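# Feed timber through powered rollers, then stop feed

## Task

Get the length of timber to pass all the way through the powered roller feed, and leave the feed switched off at the end. Pressing the green button switches the feed on and it keeps going until the red button is pressed. A blue lamp on the machine lights up, and remains lit, once the timber is almost through.

## Robot and tools

Robots: three identical i2rt Big YAM arms, arm1, arm2 and arm3. Each has six joints, a right hand with index, middle and ring fingers plus a thumb (four hinges per digit, each with its own motor, none coupled) and a wrist camera. Feet (base_link) in the scene frame, metres, quaternion wxyz; each foot faces its own +x: arm1 (-0.180, +0.602, +0.783), (+0.754, +0.000, -0.001, -0.657); arm2 (+1.156, -2.064, +0.705), (+0.643, +0.006, +0.005, +0.766); arm3 (+1.364, +0.616, +0.783), (+0.677, +0.001, -0.003, -0.736). The hand reaches roughly 1.06 m from the joint 1 axis.

Frames: one shared scene frame in metres, origin on the floor, +z up. The hand point moves with the palm. Its axes: +z runs out along straight fingers, +x across the palm away from the thumb, +y out of the palm face (palm surface at y = -0.062, back at y = -0.12). A rigid camera mast on the palm side (x +0.05 to +0.10, z -0.16 to -0.11, out to y +0.06) can strike things. With joints 1, 5, 6 at 0 and the hand level and forward, the palm is up and the thumb on the right.

Cameras: fixed ones cam_button, cam_end, cam_infeed, cam_line, cam_mouth, cam_over, cam_side; wrist ones arm1_cam_wrist, arm2_cam_wrist, arm3_cam_wrist. Images are 672x504.

move: optional keys arm1, arm2, arm3, cameras. Each arm key takes its own object; an arm left out gets nothing new but may keep pushing toward an older target. Inside it:
- joints: absolute targets by name. joint1_rad -2.879 to 2.879 (turn about the foot, + counter-clockwise from above), joint2_rad 0 to 3.141 (shoulder, + lifts then swings forward), joint3_rad 0 to 3.019 (elbow, + opens), joint4_rad -1.692 to 1.57 (+ pitches fingers up), joint5_rad -1.57 to 1.57 (+ swings hand to the arm's right), joint6_rad -2.094 to 2.094 (+ rolls clockwise seen from behind). Radians.
- Hand keys hand_<digit>_<hinge> (index/middle/ring: mcp, abd, pip, dip; thumb: cmc, axl, mcp, ipl): absolute goals from -1 to 1, linear between the hinge's two stops. Moving toward -1 curls fingers toward the palm; straight is about mcp 0.75, abd 0.00, pip 0.58, dip 0.70; thumb cmc toward -1 swings the thumb in front of the palm, straight near 0.71. hand_current_limit (-1 to 1 maps to 0 to 550 mA, starts +0.4) and hand_speed (-0.96 to 1, rate (n+1)/2 of 8.5 rad/s, starts -0.6) are settings for all sixteen motors.
- target: seven numbers [x, y, z, qw, qx, qy, qz], an absolute hand pose in the scene frame, reached along a straight line from hand_target. With target, joints may hold only hand keys.
- speed: top path speed 0.002 to 0.5 m/s (default 0.25; rotation capped at twice it in rad/s); only allowed with target.
- min_time_s: 0.1 to 8 s, lower bound on the duration of that arm's joint motions.
cameras: list of names, "all", or []. A move with no action returns the full state, every image and the scene number.
Hand paths last 0.5 to 10 s and all end together; an action lasts at most 15 s. Paths ignore obstacles and other arms, are clipped each step to 100 mm and 20 degrees from the measured hand, and often finish a centimetre or more off. Near full stretch the hand can overshoot speed.

wait: seconds 0 to 10, plus cameras; the scene keeps running. zoom_image: camera plus region [x0, y0, x1, y1] in pixels, at most 504 by 504, only for a camera in the latest images. finished_scene: scene (1 to 3); irreversible, and the goal must stay met without help.

Results: a move line gives each moved arm "done" or its worst status. joint_status and hand_status words: off_target (resting away from target, maybe still pushing), time_out (arm keeps a nearby target and keeps pushing; on_its_own lists those not yet there), not_followed (a safety check withheld the command; "joint command not followed" or "pose unreachable"), limit_stop_at_motor_heat. Arms marked "as last shown" were not commanded. hand_state per motor: moving, goal, blocked, overload. Currents in mA, positive pushing toward -1. hand is the measured pose, hand_target the pose the drive holds. Joint velocities in rad/s; "within noise" means still. Torques follow joint order; numbers 3 and 4 wrap at ±28 N m. The pictures line orders the images, which may lag the state slightly. A refused call cancels the later move, wait and finished_scene calls in that reply; a merely invalid one (unknown key) does not.

Avoid: knocking the timber or anything else out of the work area or letting it fall; hard hits on fixed or heavy parts; hard presses between arms, including a hand closing on another robot's fingers; the clearance check can act late and lets hands and wrist cameras meet. Arms do not stop on contact and keep pushing; to relieve a push, command the joint to its reported position. Sustained pushing, holding loads or long stretches heat motors: MOTOR HOT at 85 °C, fault and arm collapse at 100 °C for 30 to 60 s. A finger motor at 495 mA or more for 5 s shuts off for 10 s. Loose objects may get nudged occasionally. The scene keeps running while you think, holding the last command.

Task sequence: press the green button, watch for the blue lamp (it stays lit), then press the red button so the feed ends stopped.

Each tool is called after "Emit:" by a JSON object that holds its "fn" and its "kwargs", one argument or row to a line.

## Session

Emit:
{"fn": "move", "kwargs": {

}}

Scene clock: 0.00 s.
Joint torques (N m): no reading
Motor temperatures (°C): arm1=[22 22 24 21 20 23] | arm2=[21 24 24 25 22 23] | arm3=[24 25 24 19 19 22]
Heat: arm1: hottest joint3_rad 24 °C; arm2: hottest joint4_rad 25 °C; arm3: hottest joint2_rad 25 °C.
Joint velocities: within noise
arm1.joint_positions: joint1_rad=-0.288 joint2_rad=+0.584 joint3_rad=+1.318 joint4_rad=-1.380 joint5_rad=+0.037 joint6_rad=+1.119 hand_index_mcp=+0.753 hand_index_abd=+0.000 hand_index_pip=+0.577 hand_index_dip=+0.696 hand_middle_mcp=+0.753 hand_middle_abd=+0.000 hand_middle_pip=+0.577 hand_middle_dip=+0.696 hand_ring_mcp=+0.753 hand_ring_abd=+0.000 hand_ring_pip=+0.577 hand_ring_dip=+0.696 hand_thumb_cmc=+0.714 hand_thumb_axl=+0.677 hand_thumb_mcp=+0.226 hand_thumb_ipl=+0.168 hand_current_limit=+0.400 hand_speed=-0.600
arm1.joint_status: not commanded
arm1.hand_state: goal,goal,goal,goal,goal,goal,goal,goal,goal,goal,goal,goal,goal,goal,goal,goal
arm1.index_mcp_current_ma: 0
arm1.index_abd_current_ma: 0
arm1.index_pip_current_ma: 0
arm1.index_dip_current_ma: 0
arm1.middle_mcp_current_ma: 0
arm1.middle_abd_current_ma: 0
arm1.middle_pip_current_ma: 0
arm1.middle_dip_current_ma: 0
arm1.ring_mcp_current_ma: 0
arm1.ring_abd_current_ma: 0
arm1.ring_pip_current_ma: 0
arm1.ring_dip_current_ma: 0
arm1.thumb_cmc_current_ma: 0
arm1.thumb_axl_current_ma: 0
arm1.thumb_mcp_current_ma: 0
arm1.thumb_ipl_current_ma: 0
arm1.hand_goal_index_mcp: 0.754
arm1.hand_goal_index_abd: 0.000
arm1.hand_goal_index_pip: 0.576
arm1.hand_goal_index_dip: 0.696
arm1.hand_goal_middle_mcp: 0.754
arm1.hand_goal_middle_abd: 0.000
arm1.hand_goal_middle_pip: 0.576
arm1.hand_goal_middle_dip: 0.696
arm1.hand_goal_ring_mcp: 0.754
arm1.hand_goal_ring_abd: 0.000
arm1.hand_goal_ring_pip: 0.576
arm1.hand_goal_ring_dip: 0.696
arm1.hand_goal_thumb_cmc: 0.714
arm1.hand_goal_thumb_axl: 0.678
arm1.hand_goal_thumb_mcp: 0.226
arm1.hand_goal_thumb_ipl: 0.168
arm1.hand: x=-0.3089 y=+0.3875 z=+1.3016 quat_wxyz=(+0.403, +0.715, -0.538, +0.194) (m; scene frame)
arm1.hand_target: x=-0.3085 y=+0.3899 z=+1.3121 quat_wxyz=(+0.412, +0.710, -0.535, +0.199) (m; scene frame)
arm1.hand_status: not commanded
arm2.joint_positions: joint1_rad=+0.185 joint2_rad=+0.628 joint3_rad=+1.361 joint4_rad=-1.175 joint5_rad=+0.056 joint6_rad=+1.105 hand_index_mcp=+0.753 hand_index_abd=+0.000 hand_index_pip=+0.577 hand_index_dip=+0.696 hand_middle_mcp=+0.753 hand_middle_abd=+0.000 hand_middle_pip=+0.577 hand_middle_dip=+0.696 hand_ring_mcp=+0.753 hand_ring_abd=+0.000 hand_ring_pip=+0.577 hand_ring_dip=+0.696 hand_thumb_cmc=+0.714 hand_thumb_axl=+0.677 hand_thumb_mcp=+0.226 hand_thumb_ipl=+0.168 hand_current_limit=+0.400 hand_speed=-0.600
arm2.joint_status: not commanded
arm2.hand_state: goal,goal,goal,goal,goal,goal,goal,goal,goal,goal,goal,goal,goal,goal,goal,goal
arm2.index_mcp_current_ma: 0
arm2.index_abd_current_ma: 0
arm2.index_pip_current_ma: 0
arm2.index_dip_current_ma: 0
arm2.middle_mcp_current_ma: 0
arm2.middle_abd_current_ma: 0
arm2.middle_pip_current_ma: 0
arm2.middle_dip_current_ma: 0
arm2.ring_mcp_current_ma: 0
arm2.ring_abd_current_ma: 0
arm2.ring_pip_current_ma: 0
arm2.ring_dip_current_ma: 0
arm2.thumb_cmc_current_ma: 0
arm2.thumb_axl_current_ma: 0
arm2.thumb_mcp_current_ma: 0
arm2.thumb_ipl_current_ma: 0
arm2.hand_goal_index_mcp: 0.754
arm2.hand_goal_index_abd: 0.000
arm2.hand_goal_index_pip: 0.576
arm2.hand_goal_index_dip: 0.696
arm2.hand_goal_middle_mcp: 0.754
arm2.hand_goal_middle_abd: 0.000
arm2.hand_goal_middle_pip: 0.576
arm2.hand_goal_middle_dip: 0.696
arm2.hand_goal_ring_mcp: 0.754
arm2.hand_goal_ring_abd: 0.000
arm2.hand_goal_ring_pip: 0.576
arm2.hand_goal_ring_dip: 0.696
arm2.hand_goal_thumb_cmc: 0.714
arm2.hand_goal_thumb_axl: 0.678
arm2.hand_goal_thumb_mcp: 0.226
arm2.hand_goal_thumb_ipl: 0.168
arm2.hand: x=+1.1612 y=-1.7807 z=+1.2808 quat_wxyz=(-0.346, +0.325, +0.779, +0.411) (m; scene frame)
arm2.hand_target: x=+1.1627 y=-1.7840 z=+1.2955 quat_wxyz=(-0.355, +0.322, +0.770, +0.421) (m; scene frame)
arm2.hand_status: not commanded
arm3.joint_positions: joint1_rad=+0.174 joint2_rad=+0.634 joint3_rad=+1.418 joint4_rad=-1.306 joint5_rad=-0.021 joint6_rad=+1.035 hand_index_mcp=+0.753 hand_index_abd=+0.000 hand_index_pip=+0.577 hand_index_dip=+0.696 hand_middle_mcp=+0.753 hand_middle_abd=+0.000 hand_middle_pip=+0.577 hand_middle_dip=+0.696 hand_ring_mcp=+0.753 hand_ring_abd=+0.000 hand_ring_pip=+0.577 hand_ring_dip=+0.696 hand_thumb_cmc=+0.714 hand_thumb_axl=+0.677 hand_thumb_mcp=+0.226 hand_thumb_ipl=+0.168 hand_current_limit=+0.400 hand_speed=-0.600
arm3.joint_status: not commanded
arm3.hand_state: goal,goal,goal,goal,goal,goal,goal,goal,goal,goal,goal,goal,goal,goal,goal,goal
arm3.index_mcp_current_ma: 0
arm3.index_abd_current_ma: 0
arm3.index_pip_current_ma: 0
arm3.index_dip_current_ma: 0
arm3.middle_mcp_current_ma: 0
arm3.middle_abd_current_ma: 0
arm3.middle_pip_current_ma: 0
arm3.middle_dip_current_ma: 0
arm3.ring_mcp_current_ma: 0
arm3.ring_abd_current_ma: 0
arm3.ring_pip_current_ma: 0
arm3.ring_dip_current_ma: 0
arm3.thumb_cmc_current_ma: 0
arm3.thumb_axl_current_ma: 0
arm3.thumb_mcp_current_ma: 0
arm3.thumb_ipl_current_ma: 0
arm3.hand_goal_index_mcp: 0.754
arm3.hand_goal_index_abd: 0.000
arm3.hand_goal_index_pip: 0.576
arm3.hand_goal_index_dip: 0.696
arm3.hand_goal_middle_mcp: 0.754
arm3.hand_goal_middle_abd: 0.000
arm3.hand_goal_middle_pip: 0.576
arm3.hand_goal_middle_dip: 0.696
arm3.hand_goal_ring_mcp: 0.754
arm3.hand_goal_ring_abd: 0.000
arm3.hand_goal_ring_pip: 0.576
arm3.hand_goal_ring_dip: 0.696
arm3.hand_goal_thumb_cmc: 0.714
arm3.hand_goal_thumb_axl: 0.678
arm3.hand_goal_thumb_mcp: 0.226
arm3.hand_goal_thumb_ipl: 0.168
arm3.hand: x=+1.3032 y=+0.3560 z=+1.3588 quat_wxyz=(+0.419, +0.772, -0.389, +0.278) (m; scene frame)
arm3.hand_target: x=+1.3029 y=+0.3592 z=+1.3689 quat_wxyz=(+0.427, +0.767, -0.387, +0.283) (m; scene frame)
arm3.hand_status: not commanded
pictures: arm1_cam_wrist, arm2_cam_wrist, arm3_cam_wrist, cam_button, cam_end, cam_infeed, cam_line, cam_mouth, cam_over, cam_side

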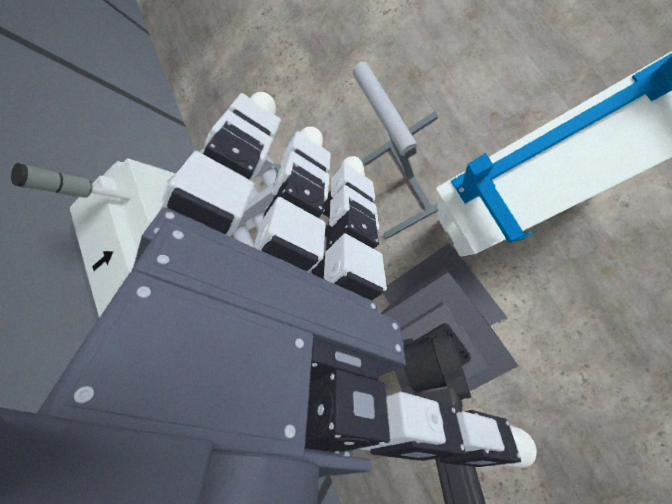

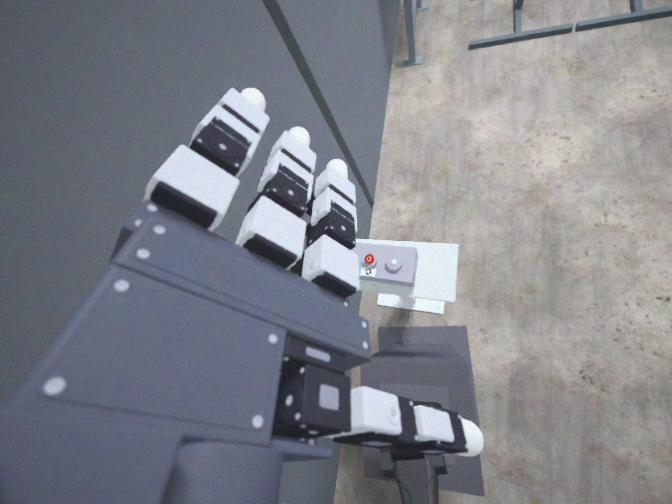

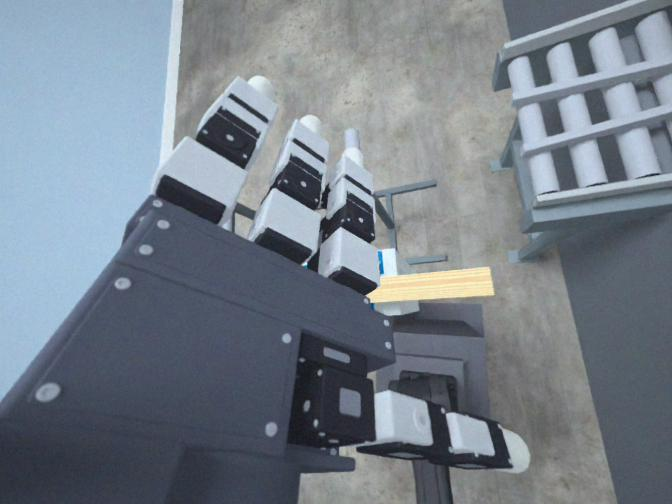

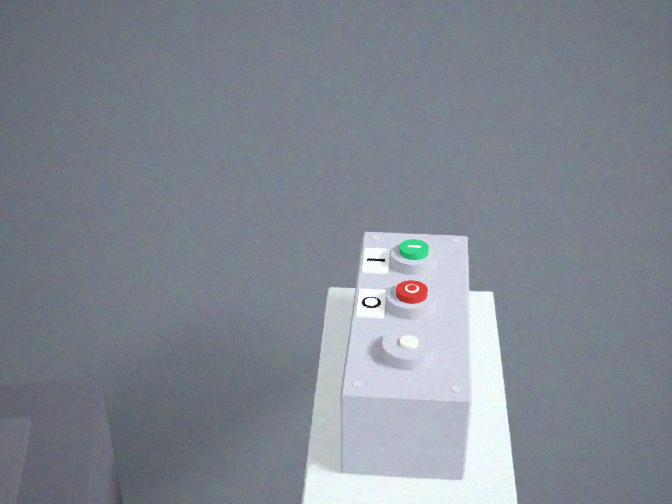

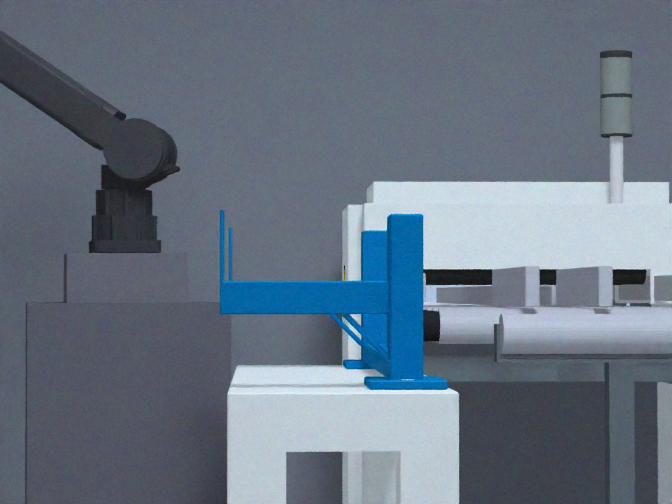

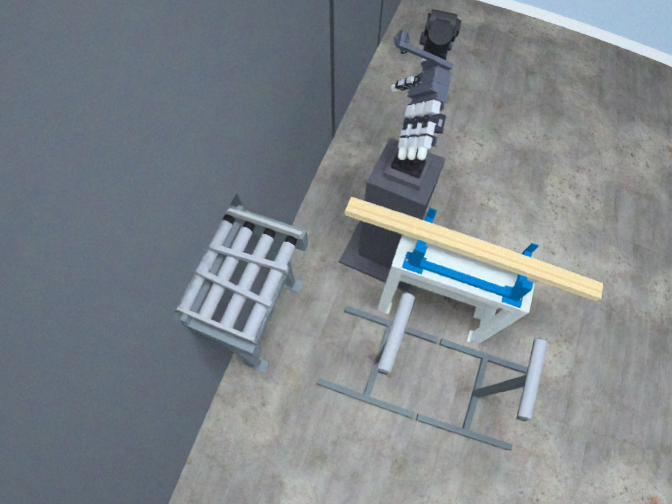

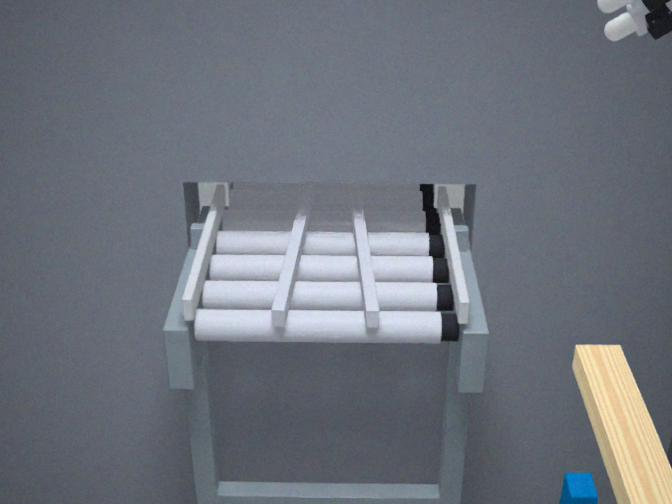

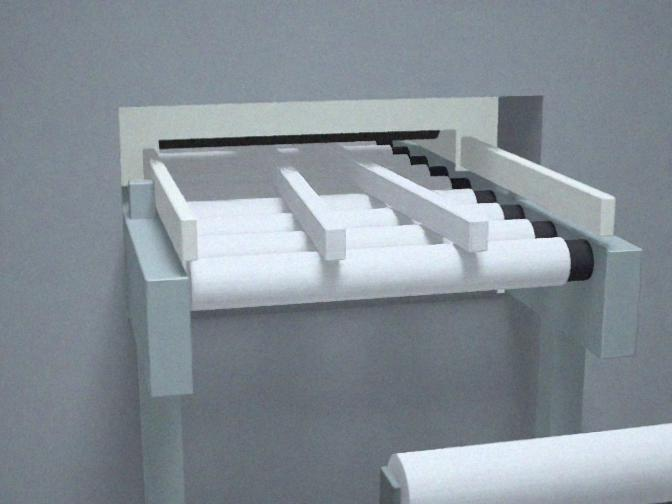

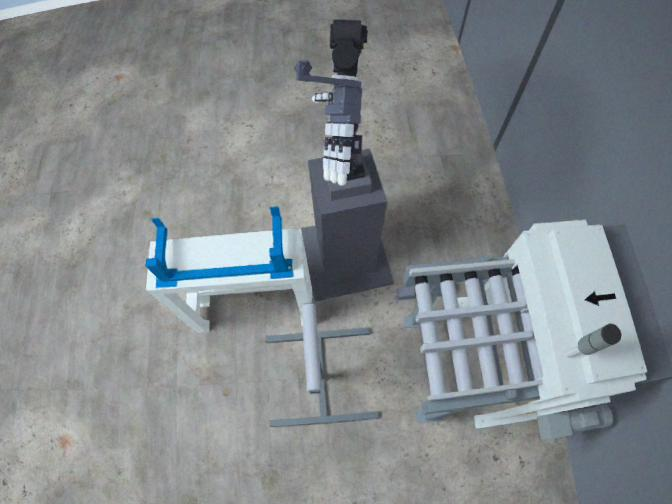

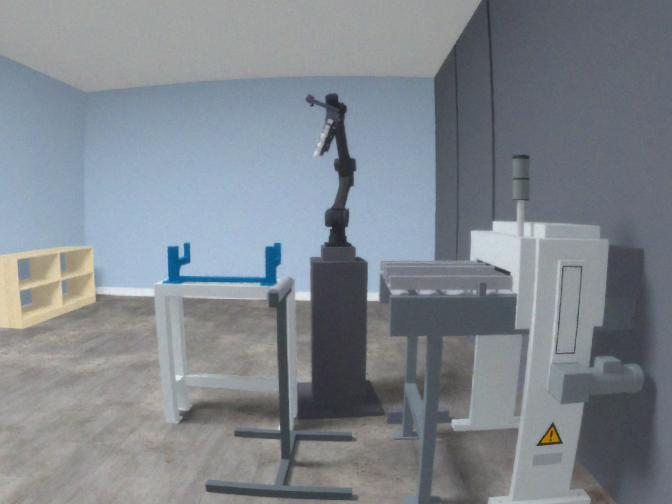

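Emit:
{"fn": "zoom_image", "kwargs": {
  "camera": "cam_infeed",
  "region": [150, 0, 654, 504]
}}

Emit:
{"fn": "zoom_image", "kwargs": {
  "camera": "cam_over",
  "region": [120, 150, 624, 504]
}}

Emit:
{"fn": "zoom_image", "kwargs": {
  "camera": "cam_button",
  "region": [220, 200, 620, 504]
}}

Emit:
{"fn": "zoom_image", "kwargs": {
  "camera": "cam_end",
  "region": [180, 150, 672, 504]
}}

Emit:
{"fn": "zoom_image", "kwargs": {
  "camera": "cam_side",
  "region": [130, 100, 634, 504]
}}

Scaled by 1.000.

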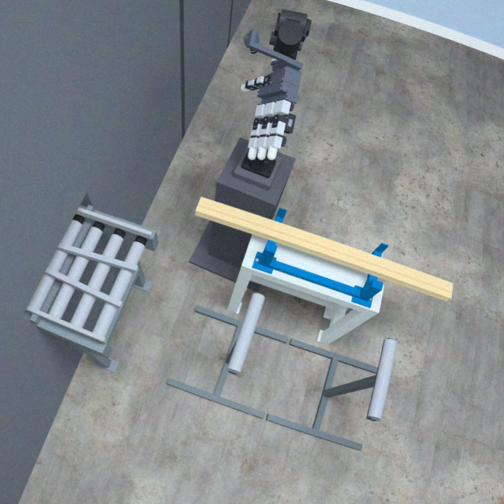

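Scaled by 1.000.

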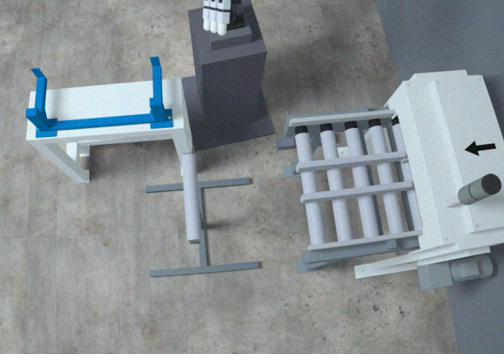

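Scaled by 1.260 from the camera's 672x504 image, which has a finer 960x720 frame.

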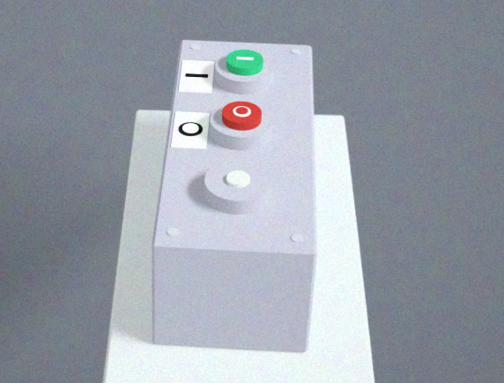

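Scaled by 1.024 from the camera's 672x504 image, which has a finer 960x720 frame.

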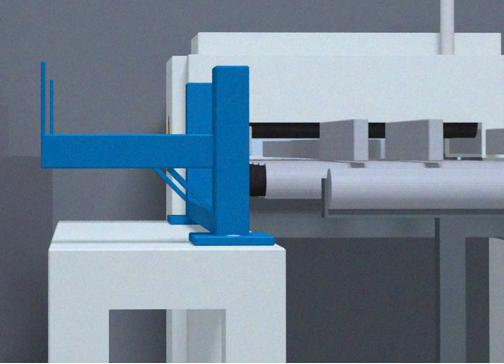

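Scaled by 1.000.

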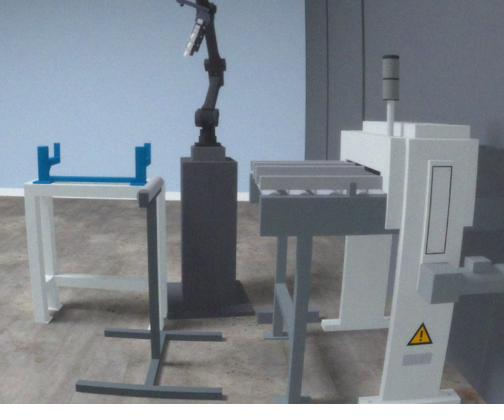

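Emit:
{"fn": "move", "kwargs": {
  "arm1": {"joints": {"joint1_rad": 0.6}, "min_time_s": 2.5},
  "arm2": {"joints": {"joint1_rad": 0.5}, "min_time_s": 2.5},
  "arm3": {"joints": {"joint1_rad": 1.1}, "min_time_s": 2.5},
  "cameras": ["arm1_cam_wrist", "arm2_cam_wrist", "arm3_cam_wrist"]
}}

Scene clock: 430.37 s.
Joint torques (N m): arm1=[0.56 0.97 9.26 1.98 0.06 -0.17] | arm2=[1.96 0.62 8.5 2.25 -0.03 -0.29] | arm3=[0.44 2.32 8.83 2.4 0.05 0.07]
Motor temperatures (°C): arm1=[22 22 43 22 20 23] | arm2=[20 23 37 25 22 23] | arm3=[24 25 43 20 19 22]
Heat: arm1: hottest joint3_rad 43 °C; arm2: hottest joint3_rad 37 °C; arm3: hottest joint3_rad 43 °C.
move: arm1 done; arm2 done; arm3 done
Joint velocities: within noise
arm1.joint_positions: joint1_rad=+0.588 joint2_rad=+0.584 joint3_rad=+1.318 joint4_rad=-1.380 joint5_rad=+0.037 joint6_rad=+1.119 hand_index_mcp=+0.755 hand_index_abd=+0.000 hand_index_pip=+0.577 hand_index_dip=+0.696 hand_middle_mcp=+0.755 hand_middle_abd=+0.000 hand_middle_pip=+0.577 hand_middle_dip=+0.696 hand_ring_mcp=+0.755 hand_ring_abd=+0.000 hand_ring_pip=+0.577 hand_ring_dip=+0.696 hand_thumb_cmc=+0.715 hand_thumb_axl=+0.677 hand_thumb_mcp=+0.225 hand_thumb_ipl=+0.168 hand_current_limit=+0.400 hand_speed=-0.600
arm1.joint_status: all done
arm1.hand_state: goal,goal,goal,goal,goal,goal,goal,goal,goal,goal,goal,goal,goal,goal,goal,goal
arm1.index_mcp_current_ma: 4
arm1.index_abd_current_ma: 1
arm1.index_pip_current_ma: 4
arm1.index_dip_current_ma: 0
arm1.middle_mcp_current_ma: 4
arm1.middle_abd_current_ma: 1
arm1.middle_pip_current_ma: 4
arm1.middle_dip_current_ma: 0
arm1.ring_mcp_current_ma: 4
arm1.ring_abd_current_ma: 1
arm1.ring_pip_current_ma: 4
arm1.ring_dip_current_ma: 0
arm1.thumb_cmc_current_ma: 3
arm1.thumb_axl_current_ma: -4
arm1.thumb_mcp_current_ma: -4
arm1.thumb_ipl_current_ma: -2
arm1.hand_goal_index_mcp: 0.754
arm1.hand_goal_index_abd: 0.000
arm1.hand_goal_index_pip: 0.576
arm1.hand_goal_index_dip: 0.696
arm1.hand_goal_middle_mcp: 0.754
arm1.hand_goal_middle_abd: 0.000
arm1.hand_goal_middle_pip: 0.576
arm1.hand_goal_middle_dip: 0.696
arm1.hand_goal_ring_mcp: 0.754
arm1.hand_goal_ring_abd: 0.000
arm1.hand_goal_ring_pip: 0.576
arm1.hand_goal_ring_dip: 0.696
arm1.hand_goal_thumb_cmc: 0.714
arm1.hand_goal_thumb_axl: 0.678
arm1.hand_goal_thumb_mcp: 0.226
arm1.hand_goal_thumb_ipl: 0.168
arm1.hand: x=-0.0978 y=+0.3671 z=+1.3021 quat_wxyz=(+0.283, +0.875, -0.184, +0.347) (m; scene frame)
arm1.hand_target: x=-0.0967 y=+0.3700 z=+1.3126 quat_wxyz=(+0.287, +0.871, -0.178, +0.357) (m; scene frame)
arm1.hand_status: not commanded
arm2.joint_positions: joint1_rad=+0.488 joint2_rad=+0.628 joint3_rad=+1.361 joint4_rad=-1.175 joint5_rad=+0.056 joint6_rad=+1.105 hand_index_mcp=+0.755 hand_index_abd=+0.001 hand_index_pip=+0.577 hand_index_dip=+0.696 hand_middle_mcp=+0.755 hand_middle_abd=+0.001 hand_middle_pip=+0.577 hand_middle_dip=+0.696 hand_ring_mcp=+0.755 hand_ring_abd=+0.001 hand_ring_pip=+0.577 hand_ring_dip=+0.696 hand_thumb_cmc=+0.715 hand_thumb_axl=+0.677 hand_thumb_mcp=+0.226 hand_thumb_ipl=+0.168 hand_current_limit=+0.400 hand_speed=-0.600
arm2.joint_status: all done
arm2.hand_state: goal,goal,goal,goal,goal,goal,goal,goal,goal,goal,goal,goal,goal,goal,goal,goal
arm2.index_mcp_current_ma: 1
arm2.index_abd_current_ma: 0
arm2.index_pip_current_ma: 0
arm2.index_dip_current_ma: 0
arm2.middle_mcp_current_ma: 1
arm2.middle_abd_current_ma: 0
arm2.middle_pip_current_ma: 0
arm2.middle_dip_current_ma: 0
arm2.ring_mcp_current_ma: 1
arm2.ring_abd_current_ma: 0
arm2.ring_pip_current_ma: 0
arm2.ring_dip_current_ma: 0
arm2.thumb_cmc_current_ma: 1
arm2.thumb_axl_current_ma: -1
arm2.thumb_mcp_current_ma: 0
arm2.thumb_ipl_current_ma: 0
arm2.hand_goal_index_mcp: 0.754
arm2.hand_goal_index_abd: 0.000
arm2.hand_goal_index_pip: 0.576
arm2.hand_goal_index_dip: 0.696
arm2.hand_goal_middle_mcp: 0.754
arm2.hand_goal_middle_abd: 0.000
arm2.hand_goal_middle_pip: 0.576
arm2.hand_goal_middle_dip: 0.696
arm2.hand_goal_ring_mcp: 0.754
arm2.hand_goal_ring_abd: 0.000
arm2.hand_goal_ring_pip: 0.576
arm2.hand_goal_ring_dip: 0.696
arm2.hand_goal_thumb_cmc: 0.714
arm2.hand_goal_thumb_axl: 0.678
arm2.hand_goal_thumb_mcp: 0.226
arm2.hand_goal_thumb_ipl: 0.168
arm2.hand: x=+1.0769 y=-1.7947 z=+1.2821 quat_wxyz=(-0.405, +0.203, +0.818, +0.356) (m; scene frame)
arm2.hand_target: x=+1.0761 y=-1.7986 z=+1.2968 quat_wxyz=(-0.417, +0.196, +0.810, +0.362) (m; scene frame)
arm2.hand_status: not commanded
arm3.joint_positions: joint1_rad=+1.091 joint2_rad=+0.634 joint3_rad=+1.418 joint4_rad=-1.306 joint5_rad=-0.021 joint6_rad=+1.035 hand_index_mcp=+0.756 hand_index_abd=+0.001 hand_index_pip=+0.577 hand_index_dip=+0.696 hand_middle_mcp=+0.756 hand_middle_abd=+0.001 hand_middle_pip=+0.577 hand_middle_dip=+0.696 hand_ring_mcp=+0.756 hand_ring_abd=+0.000 hand_ring_pip=+0.577 hand_ring_dip=+0.696 hand_thumb_cmc=+0.715 hand_thumb_axl=+0.677 hand_thumb_mcp=+0.226 hand_thumb_ipl=+0.168 hand_current_limit=+0.400 hand_speed=-0.600
arm3.joint_status: all done
arm3.hand_state: goal,goal,goal,goal,goal,goal,goal,goal,goal,goal,goal,goal,goal,goal,goal,goal
arm3.index_mcp_current_ma: 0
arm3.index_abd_current_ma: 0
arm3.index_pip_current_ma: 0
arm3.index_dip_current_ma: 0
arm3.middle_mcp_current_ma: 0
arm3.middle_abd_current_ma: 0
arm3.middle_pip_current_ma: 0
arm3.middle_dip_current_ma: 0
arm3.ring_mcp_current_ma: 0
arm3.ring_abd_current_ma: 0
arm3.ring_pip_current_ma: 0
arm3.ring_dip_current_ma: 0
arm3.thumb_cmc_current_ma: 0
arm3.thumb_axl_current_ma: 0
arm3.thumb_mcp_current_ma: 0
arm3.thumb_ipl_current_ma: 0
arm3.hand_goal_index_mcp: 0.754
arm3.hand_goal_index_abd: 0.000
arm3.hand_goal_index_pip: 0.576
arm3.hand_goal_index_dip: 0.696
arm3.hand_goal_middle_mcp: 0.754
arm3.hand_goal_middle_abd: 0.000
arm3.hand_goal_middle_pip: 0.576
arm3.hand_goal_middle_dip: 0.696
arm3.hand_goal_ring_mcp: 0.754
arm3.hand_goal_ring_abd: 0.000
arm3.hand_goal_ring_pip: 0.576
arm3.hand_goal_ring_dip: 0.696
arm3.hand_goal_thumb_cmc: 0.714
arm3.hand_goal_thumb_axl: 0.678
arm3.hand_goal_thumb_mcp: 0.226
arm3.hand_goal_thumb_ipl: 0.168
arm3.hand: x=+1.5335 y=+0.4126 z=+1.3598 quat_wxyz=(+0.255, +0.864, -0.006, +0.434) (m; scene frame)
arm3.hand_target: x=+1.5325 y=+0.4159 z=+1.3699 quat_wxyz=(+0.258, +0.858, -0.002, +0.443) (m; scene frame)
arm3.hand_status: not commanded
pictures: arm1_cam_wrist, arm2_cam_wrist, arm3_cam_wrist

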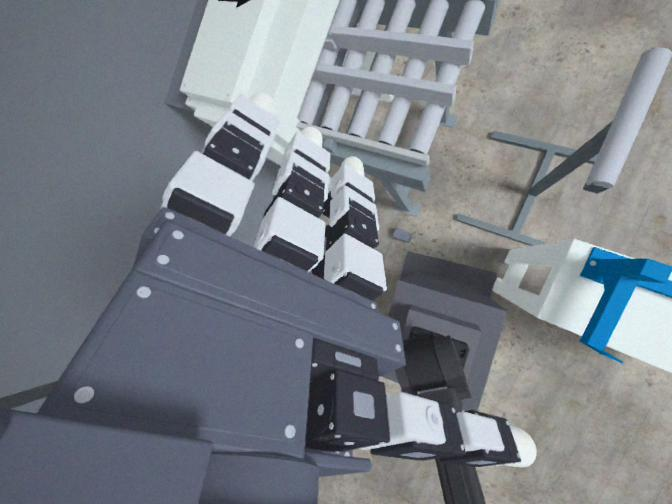

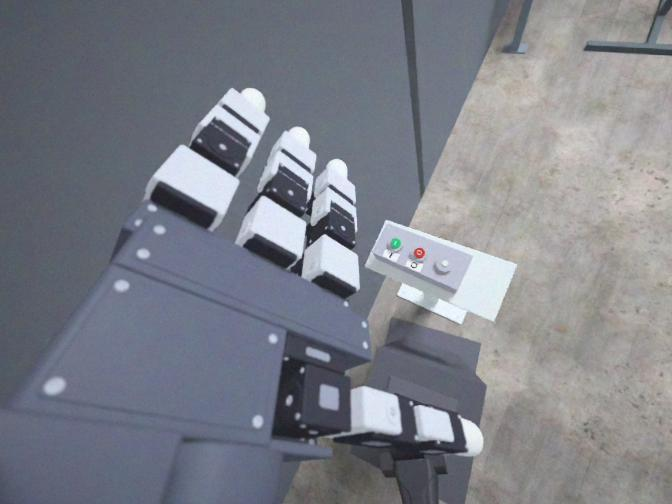

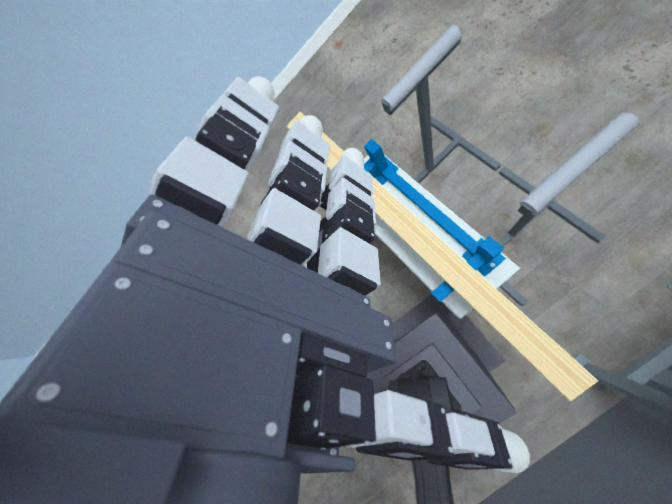

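Emit:
{"fn": "zoom_image", "kwargs": {
  "camera": "arm3_cam_wrist",
  "region": [340, 20, 672, 504]
}}

Emit:
{"fn": "zoom_image", "kwargs": {
  "camera": "arm2_cam_wrist",
  "region": [340, 200, 560, 500]
}}

Emit:
{"fn": "zoom_image", "kwargs": {
  "camera": "arm1_cam_wrist",
  "region": [160, 0, 664, 504]
}}

Scaled by 1.041 from the camera's 672x504 image, which has a finer 960x720 frame.

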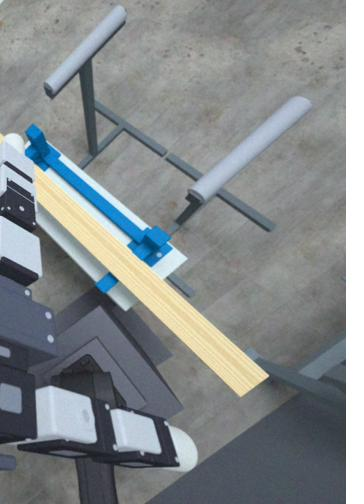

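Scaled by 1.680 from the camera's 672x504 image, which has a finer 960x720 frame.

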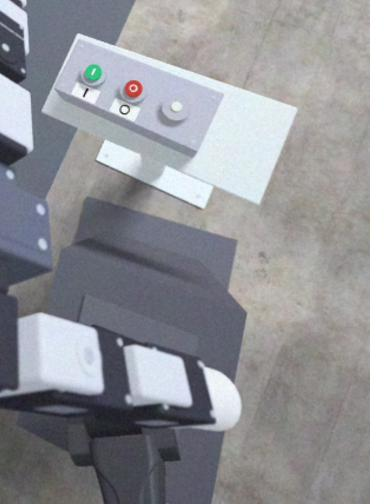

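Scaled by 1.000.

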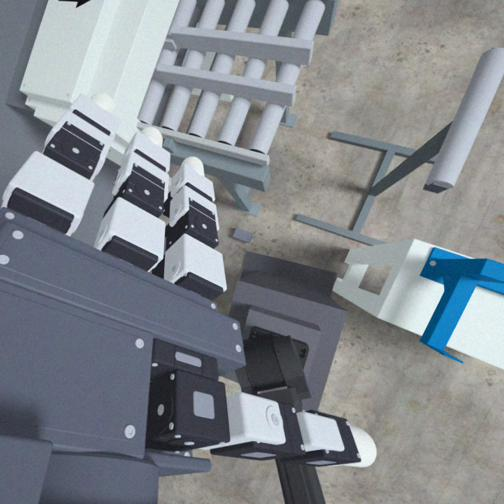

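Emit:
{"fn": "move", "kwargs": {
  "arm3": {"joints": {"joint2_rad": 1.6, "joint3_rad": 1.9, "joint4_rad": -1.2}, "min_time_s": 2.5},
  "cameras": ["arm3_cam_wrist", "cam_infeed", "cam_line"]
}}

Scene clock: 521.03 s.
Joint torques (N m): arm1=[0.5 0.91 9.24 1.96 0.06 -0.17] | arm2=[0.97 1.26 8.38 2.4 -0.02 -0.24] | arm3=[0.38 -12.98 13.24 2.15 0.08 0.11]
Motor temperatures (°C): arm1=[22 22 44 22 20 23] | arm2=[20 23 38 25 22 23] | arm3=[24 25 44 20 19 22]
Heat: arm1: hottest joint3_rad 44 °C; arm2: hottest joint3_rad 38 °C; arm3: hottest joint3_rad 44 °C.
move: arm3 done
Joint velocities: within noise
arm1, arm2: as last shown
arm3.joint_positions: joint1_rad=+1.091 joint2_rad=+1.589 joint3_rad=+1.843 joint4_rad=-1.216 joint5_rad=-0.021 joint6_rad=+1.035 hand_index_mcp=+0.756 hand_index_abd=+0.001 hand_index_pip=+0.577 hand_index_dip=+0.696 hand_middle_mcp=+0.756 hand_middle_abd=+0.001 hand_middle_pip=+0.577 hand_middle_dip=+0.696 hand_ring_mcp=+0.756 hand_ring_abd=+0.000 hand_ring_pip=+0.577 hand_ring_dip=+0.696 hand_thumb_cmc=+0.715 hand_thumb_axl=+0.677 hand_thumb_mcp=+0.224 hand_thumb_ipl=+0.168 hand_current_limit=+0.400 hand_speed=-0.600
arm3.joint_status: all done
arm3.hand_state: goal,goal,goal,goal,goal,goal,goal,goal,goal,goal,goal,goal,goal,goal,goal,goal
arm3.index_mcp_current_ma: 0
arm3.index_abd_current_ma: 0
arm3.index_pip_current_ma: 0
arm3.index_dip_current_ma: 0
arm3.middle_mcp_current_ma: 0
arm3.middle_abd_current_ma: 0
arm3.middle_pip_current_ma: 0
arm3.middle_dip_current_ma: 0
arm3.ring_mcp_current_ma: 0
arm3.ring_abd_current_ma: 0
arm3.ring_pip_current_ma: 0
arm3.ring_dip_current_ma: 0
arm3.thumb_cmc_current_ma: 0
arm3.thumb_axl_current_ma: 0
arm3.thumb_mcp_current_ma: 0
arm3.thumb_ipl_current_ma: 0
arm3.hand_goal_index_mcp: 0.754
arm3.hand_goal_index_abd: 0.000
arm3.hand_goal_index_pip: 0.576
arm3.hand_goal_index_dip: 0.696
arm3.hand_goal_middle_mcp: 0.754
arm3.hand_goal_middle_abd: 0.000
arm3.hand_goal_middle_pip: 0.576
arm3.hand_goal_middle_dip: 0.696
arm3.hand_goal_ring_mcp: 0.754
arm3.hand_goal_ring_abd: 0.000
arm3.hand_goal_ring_pip: 0.576
arm3.hand_goal_ring_dip: 0.696
arm3.hand_goal_thumb_cmc: 0.714
arm3.hand_goal_thumb_axl: 0.678
arm3.hand_goal_thumb_mcp: 0.226
arm3.hand_goal_thumb_ipl: 0.168
arm3.hand: x=+1.8498 y=+0.2130 z=+1.1997 quat_wxyz=(+0.150, +0.953, -0.010, +0.263) (m; scene frame)
arm3.hand_target: x=+1.8628 y=+0.2118 z=+1.2262 quat_wxyz=(+0.164, +0.943, -0.005, +0.289) (m; scene frame)
arm3.hand_status: not commanded
pictures: arm3_cam_wrist, cam_infeed, cam_line

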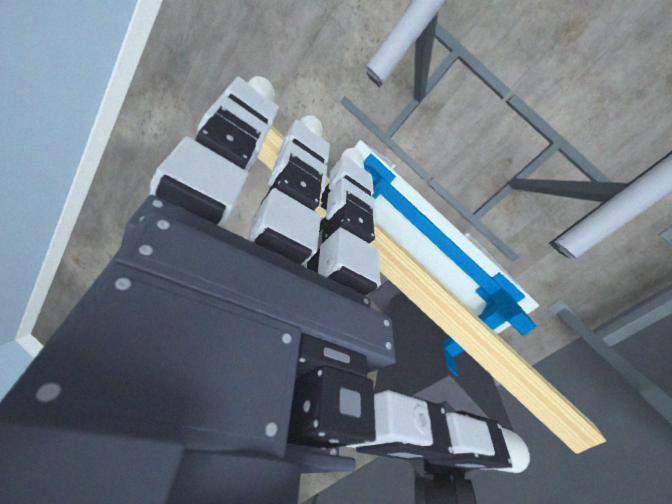

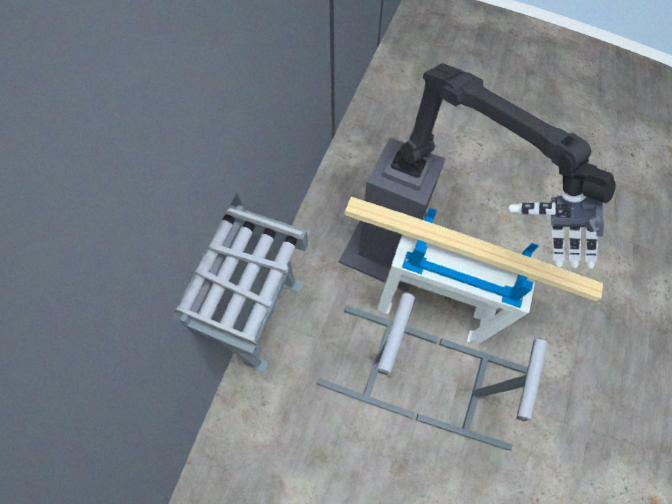

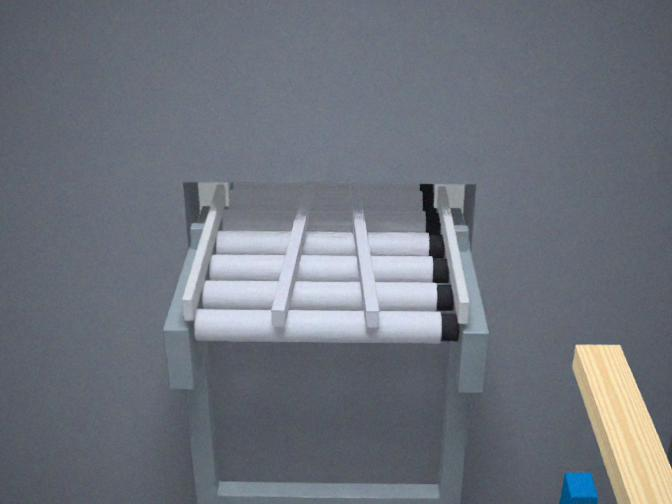

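Emit:
{"fn": "zoom_image", "kwargs": {
  "camera": "cam_line",
  "region": [520, 320, 672, 504]
}}

Emit:
{"fn": "zoom_image", "kwargs": {
  "camera": "cam_line",
  "region": [160, 160, 500, 400]
}}

Emit:
{"fn": "zoom_image", "kwargs": {
  "camera": "cam_infeed",
  "region": [320, 170, 640, 460]
}}

Emit:
{"fn": "zoom_image", "kwargs": {
  "camera": "arm3_cam_wrist",
  "region": [340, 120, 672, 480]
}}

Scaled by 2.739 from the camera's 672x504 image, which has a finer 960x720 frame.

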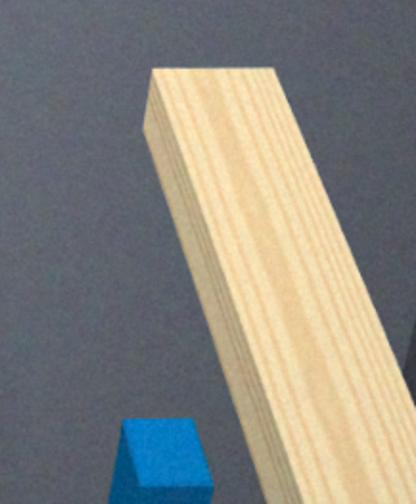

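Scaled by 1.482 from the camera's 672x504 image, which has a finer 960x720 frame.

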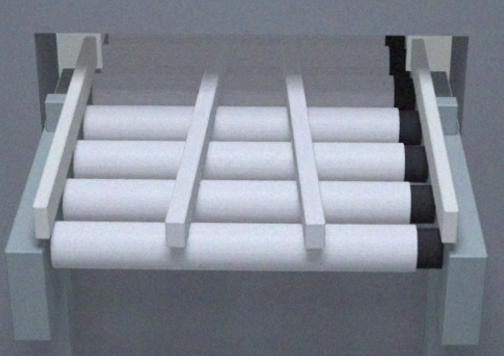

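Scaled by 1.575 from the camera's 672x504 image, which has a finer 960x720 frame.

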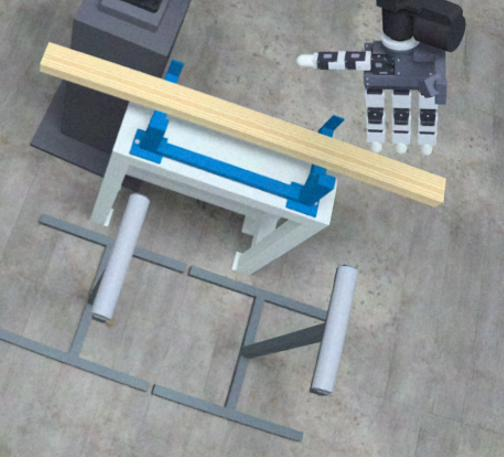

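Scaled by 1.400 from the camera's 672x504 image, which has a finer 960x720 frame.

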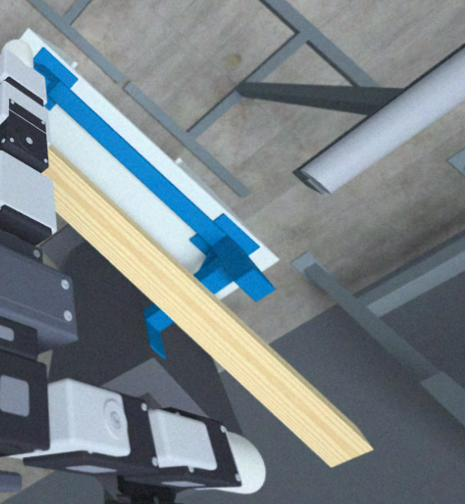

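Emit:
{"fn": "zoom_image", "kwargs": {
  "camera": "cam_mouth",
  "region": [100, 80, 604, 320]
}}

This scene's latest camera images include none from cam_mouth. They are from: arm3_cam_wrist, cam_infeed, cam_line. cam_mouth's image comes with the result of a call that names it in "cameras".

Emit:
{"fn": "move", "kwargs": {
  "arm3": {"joints": {"joint1_rad": 1.33, "joint2_rad": 2.23, "joint3_rad": 0.77, "joint4_rad": 0.94, "joint5_rad": 1.31, "joint6_rad": 0.52}, "min_time_s": 4},
  "cameras": ["arm3_cam_wrist", "cam_infeed", "cam_line", "cam_mouth"]
}}

Scene clock: 737.37 s.
Joint torques (N m): arm1=[0.56 0.91 9.25 1.98 0.07 -0.17] | arm2=[1.32 0.97 8.5 2.33 -0.05 -0.27] | arm3=[0.91 -6.59 -0.72 1.16 0.54 0.52]
Motor temperatures (°C): arm1=[22 22 46 22 20 23] | arm2=[20 23 40 26 22 23] | arm3=[23 30 58 20 19 22]
Heat: arm1: hottest joint3_rad 46 °C; arm2: hottest joint3_rad 40 °C; arm3: hottest joint3_rad 58 °C.
move: arm3 off_target
Joint velocities: within noise
arm1, arm2: as last shown
arm3.joint_positions: joint1_rad=+1.315 joint2_rad=+2.131 joint3_rad=+0.825 joint4_rad=+0.950 joint5_rad=+1.306 joint6_rad=+0.467 hand_index_mcp=+0.766 hand_index_abd=+0.001 hand_index_pip=+0.577 hand_index_dip=+0.696 hand_middle_mcp=+0.764 hand_middle_abd=+0.001 hand_middle_pip=+0.577 hand_middle_dip=+0.696 hand_ring_mcp=+0.764 hand_ring_abd=+0.001 hand_ring_pip=+0.577 hand_ring_dip=+0.696 hand_thumb_cmc=+0.724 hand_thumb_axl=+0.677 hand_thumb_mcp=+0.224 hand_thumb_ipl=+0.168 hand_current_limit=+0.400 hand_speed=-0.600
arm3.joint_status: joint6_rad off_target (ended at +0.467, target +0.520); the others done
arm3.hand_state: goal,goal,goal,goal,goal,goal,goal,goal,goal,goal,goal,goal,goal,goal,goal,goal
arm3.index_mcp_current_ma: 7
arm3.index_abd_current_ma: 0
arm3.index_pip_current_ma: 0
arm3.index_dip_current_ma: 0
arm3.middle_mcp_current_ma: 5
arm3.middle_abd_current_ma: 0
arm3.middle_pip_current_ma: 0
arm3.middle_dip_current_ma: 0
arm3.ring_mcp_current_ma: 5
arm3.ring_abd_current_ma: 0
arm3.ring_pip_current_ma: 0
arm3.ring_dip_current_ma: 0
arm3.thumb_cmc_current_ma: 5
arm3.thumb_axl_current_ma: 0
arm3.thumb_mcp_current_ma: 0
arm3.thumb_ipl_current_ma: 0
arm3.hand_goal_index_mcp: 0.754
arm3.hand_goal_index_abd: 0.000
arm3.hand_goal_index_pip: 0.576
arm3.hand_goal_index_dip: 0.696
arm3.hand_goal_middle_mcp: 0.754
arm3.hand_goal_middle_abd: 0.000
arm3.hand_goal_middle_pip: 0.576
arm3.hand_goal_middle_dip: 0.696
arm3.hand_goal_ring_mcp: 0.754
arm3.hand_goal_ring_abd: 0.000
arm3.hand_goal_ring_pip: 0.576
arm3.hand_goal_ring_dip: 0.696
arm3.hand_goal_thumb_cmc: 0.714
arm3.hand_goal_thumb_axl: 0.678
arm3.hand_goal_thumb_mcp: 0.226
arm3.hand_goal_thumb_ipl: 0.168
arm3.hand: x=+1.7391 y=+0.2894 z=+0.8720 quat_wxyz=(+0.675, +0.733, -0.080, +0.013) (m; scene frame)
arm3.hand_target: x=+1.7149 y=+0.3039 z=+0.8190 quat_wxyz=(+0.661, +0.749, -0.043, -0.025) (m; scene frame)
arm3.hand_status: not commanded
pictures: arm3_cam_wrist, cam_infeed, cam_line, cam_mouth

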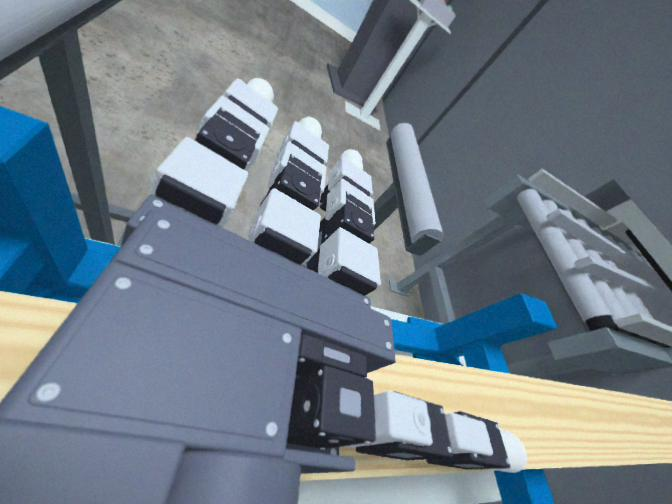

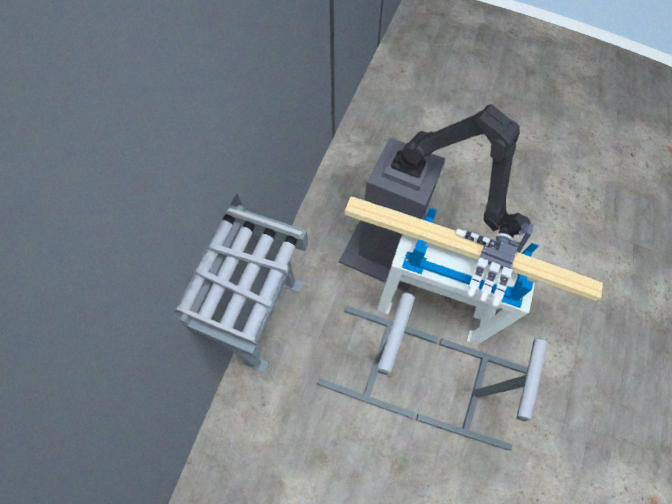

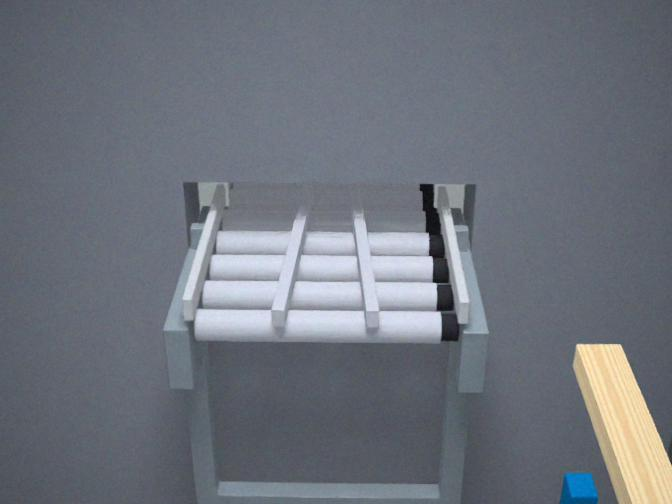

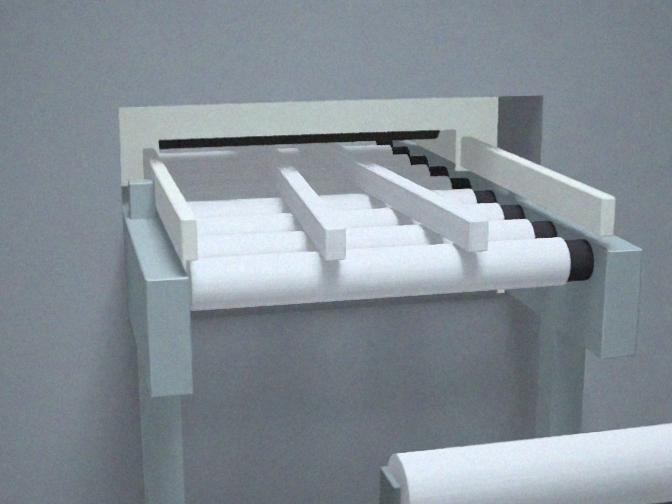

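Emit:
{"fn": "zoom_image", "kwargs": {
  "camera": "cam_mouth",
  "region": [100, 80, 604, 320]
}}

Emit:
{"fn": "move", "kwargs": {
  "arm3": {"target": [1.73, 0.36, 1.02, 0.7044, 0.7044, -0.0616, -0.0616], "speed": 0.12},
  "cameras": ["arm3_cam_wrist", "cam_infeed"]
}}

Scaled by 1.000.

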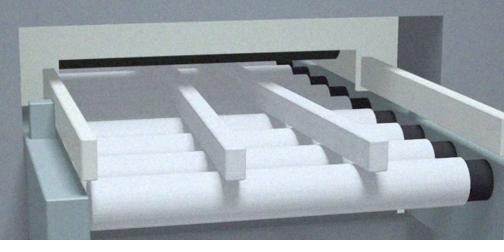

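Scene clock: 897.73 s.
Joint torques (N m): arm1=[0.5 0.91 9.24 1.96 0.06 -0.17] | arm2=[1.38 0.91 8.53 2.3 -0.05 -0.25] | arm3=[0.38 -11.34 5.16 1.96 0.38 0.01]
Motor temperatures (°C): arm1=[22 22 47 22 20 23] | arm2=[20 23 41 26 22 23] | arm3=[23 27 34 20 20 22]
Heat: arm1: hottest joint3_rad 47 °C; arm2: hottest joint3_rad 41 °C; arm3: hottest joint3_rad 34 °C.
move: arm3 done
Joint velocities: within noise
arm1, arm2: as last shown
arm3.joint_positions: joint1_rad=+1.438 joint2_rad=+1.742 joint3_rad=+0.733 joint4_rad=+0.742 joint5_rad=+1.537 joint6_rad=+0.256 hand_index_mcp=+0.766 hand_index_abd=+0.001 hand_index_pip=+0.577 hand_index_dip=+0.696 hand_middle_mcp=+0.764 hand_middle_abd=+0.001 hand_middle_pip=+0.577 hand_middle_dip=+0.696 hand_ring_mcp=+0.764 hand_ring_abd=+0.001 hand_ring_pip=+0.577 hand_ring_dip=+0.696 hand_thumb_cmc=+0.724 hand_thumb_axl=+0.677 hand_thumb_mcp=+0.224 hand_thumb_ipl=+0.168 hand_current_limit=+0.400 hand_speed=-0.600
arm3.joint_status: not commanded
arm3.hand_state: goal,goal,goal,goal,goal,goal,goal,goal,goal,goal,goal,goal,goal,goal,goal,goal
arm3.index_mcp_current_ma: 7
arm3.index_abd_current_ma: 0
arm3.index_pip_current_ma: 0
arm3.index_dip_current_ma: 0
arm3.middle_mcp_current_ma: 5
arm3.middle_abd_current_ma: 0
arm3.middle_pip_current_ma: 0
arm3.middle_dip_current_ma: 0
arm3.ring_mcp_current_ma: 5
arm3.ring_abd_current_ma: 0
arm3.ring_pip_current_ma: 0
arm3.ring_dip_current_ma: 0
arm3.thumb_cmc_current_ma: 5
arm3.thumb_axl_current_ma: 0
arm3.thumb_mcp_current_ma: 0
arm3.thumb_ipl_current_ma: 0
arm3.hand_goal_index_mcp: 0.754
arm3.hand_goal_index_abd: 0.000
arm3.hand_goal_index_pip: 0.576
arm3.hand_goal_index_dip: 0.696
arm3.hand_goal_middle_mcp: 0.754
arm3.hand_goal_middle_abd: 0.000
arm3.hand_goal_middle_pip: 0.576
arm3.hand_goal_middle_dip: 0.696
arm3.hand_goal_ring_mcp: 0.754
arm3.hand_goal_ring_abd: 0.000
arm3.hand_goal_ring_pip: 0.576
arm3.hand_goal_ring_dip: 0.696
arm3.hand_goal_thumb_cmc: 0.714
arm3.hand_goal_thumb_axl: 0.678
arm3.hand_goal_thumb_mcp: 0.226
arm3.hand_goal_thumb_ipl: 0.168
arm3.hand: x=+1.7278 y=+0.3568 z=+1.0186 quat_wxyz=(+0.702, +0.706, -0.064, -0.066) (m; scene frame)
arm3.hand_target: x=+1.7299 y=+0.3601 z=+1.0200 quat_wxyz=(+0.703, +0.706, -0.062, -0.062) (m; scene frame)
arm3.hand_status: done (0.004 m and 0.6 deg from the pose sent, 0.164 m and 10.0 deg at the start)
pictures: arm3_cam_wrist, cam_infeed

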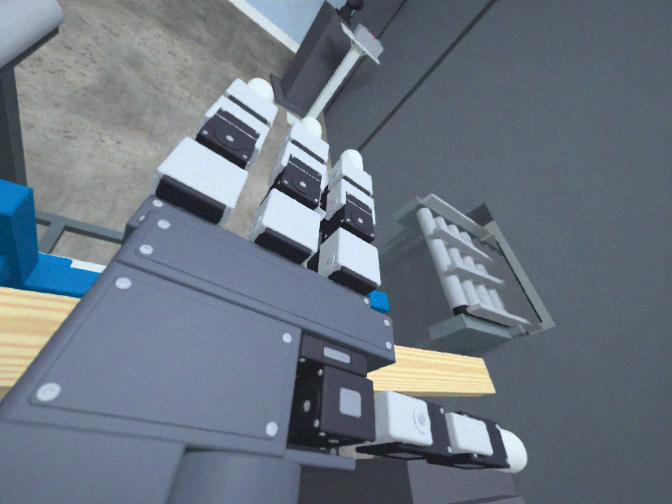

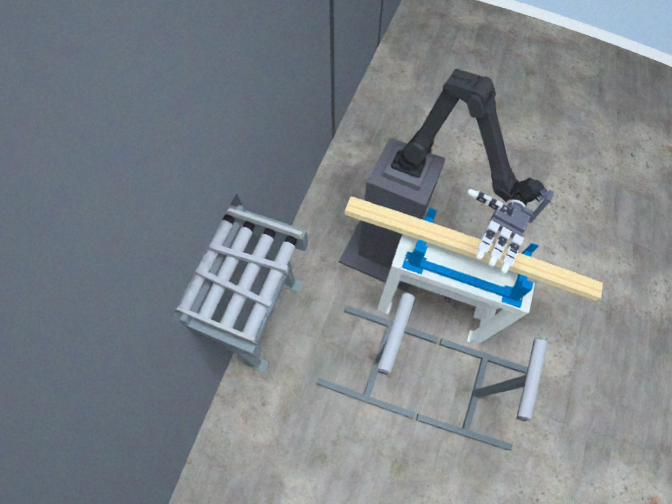

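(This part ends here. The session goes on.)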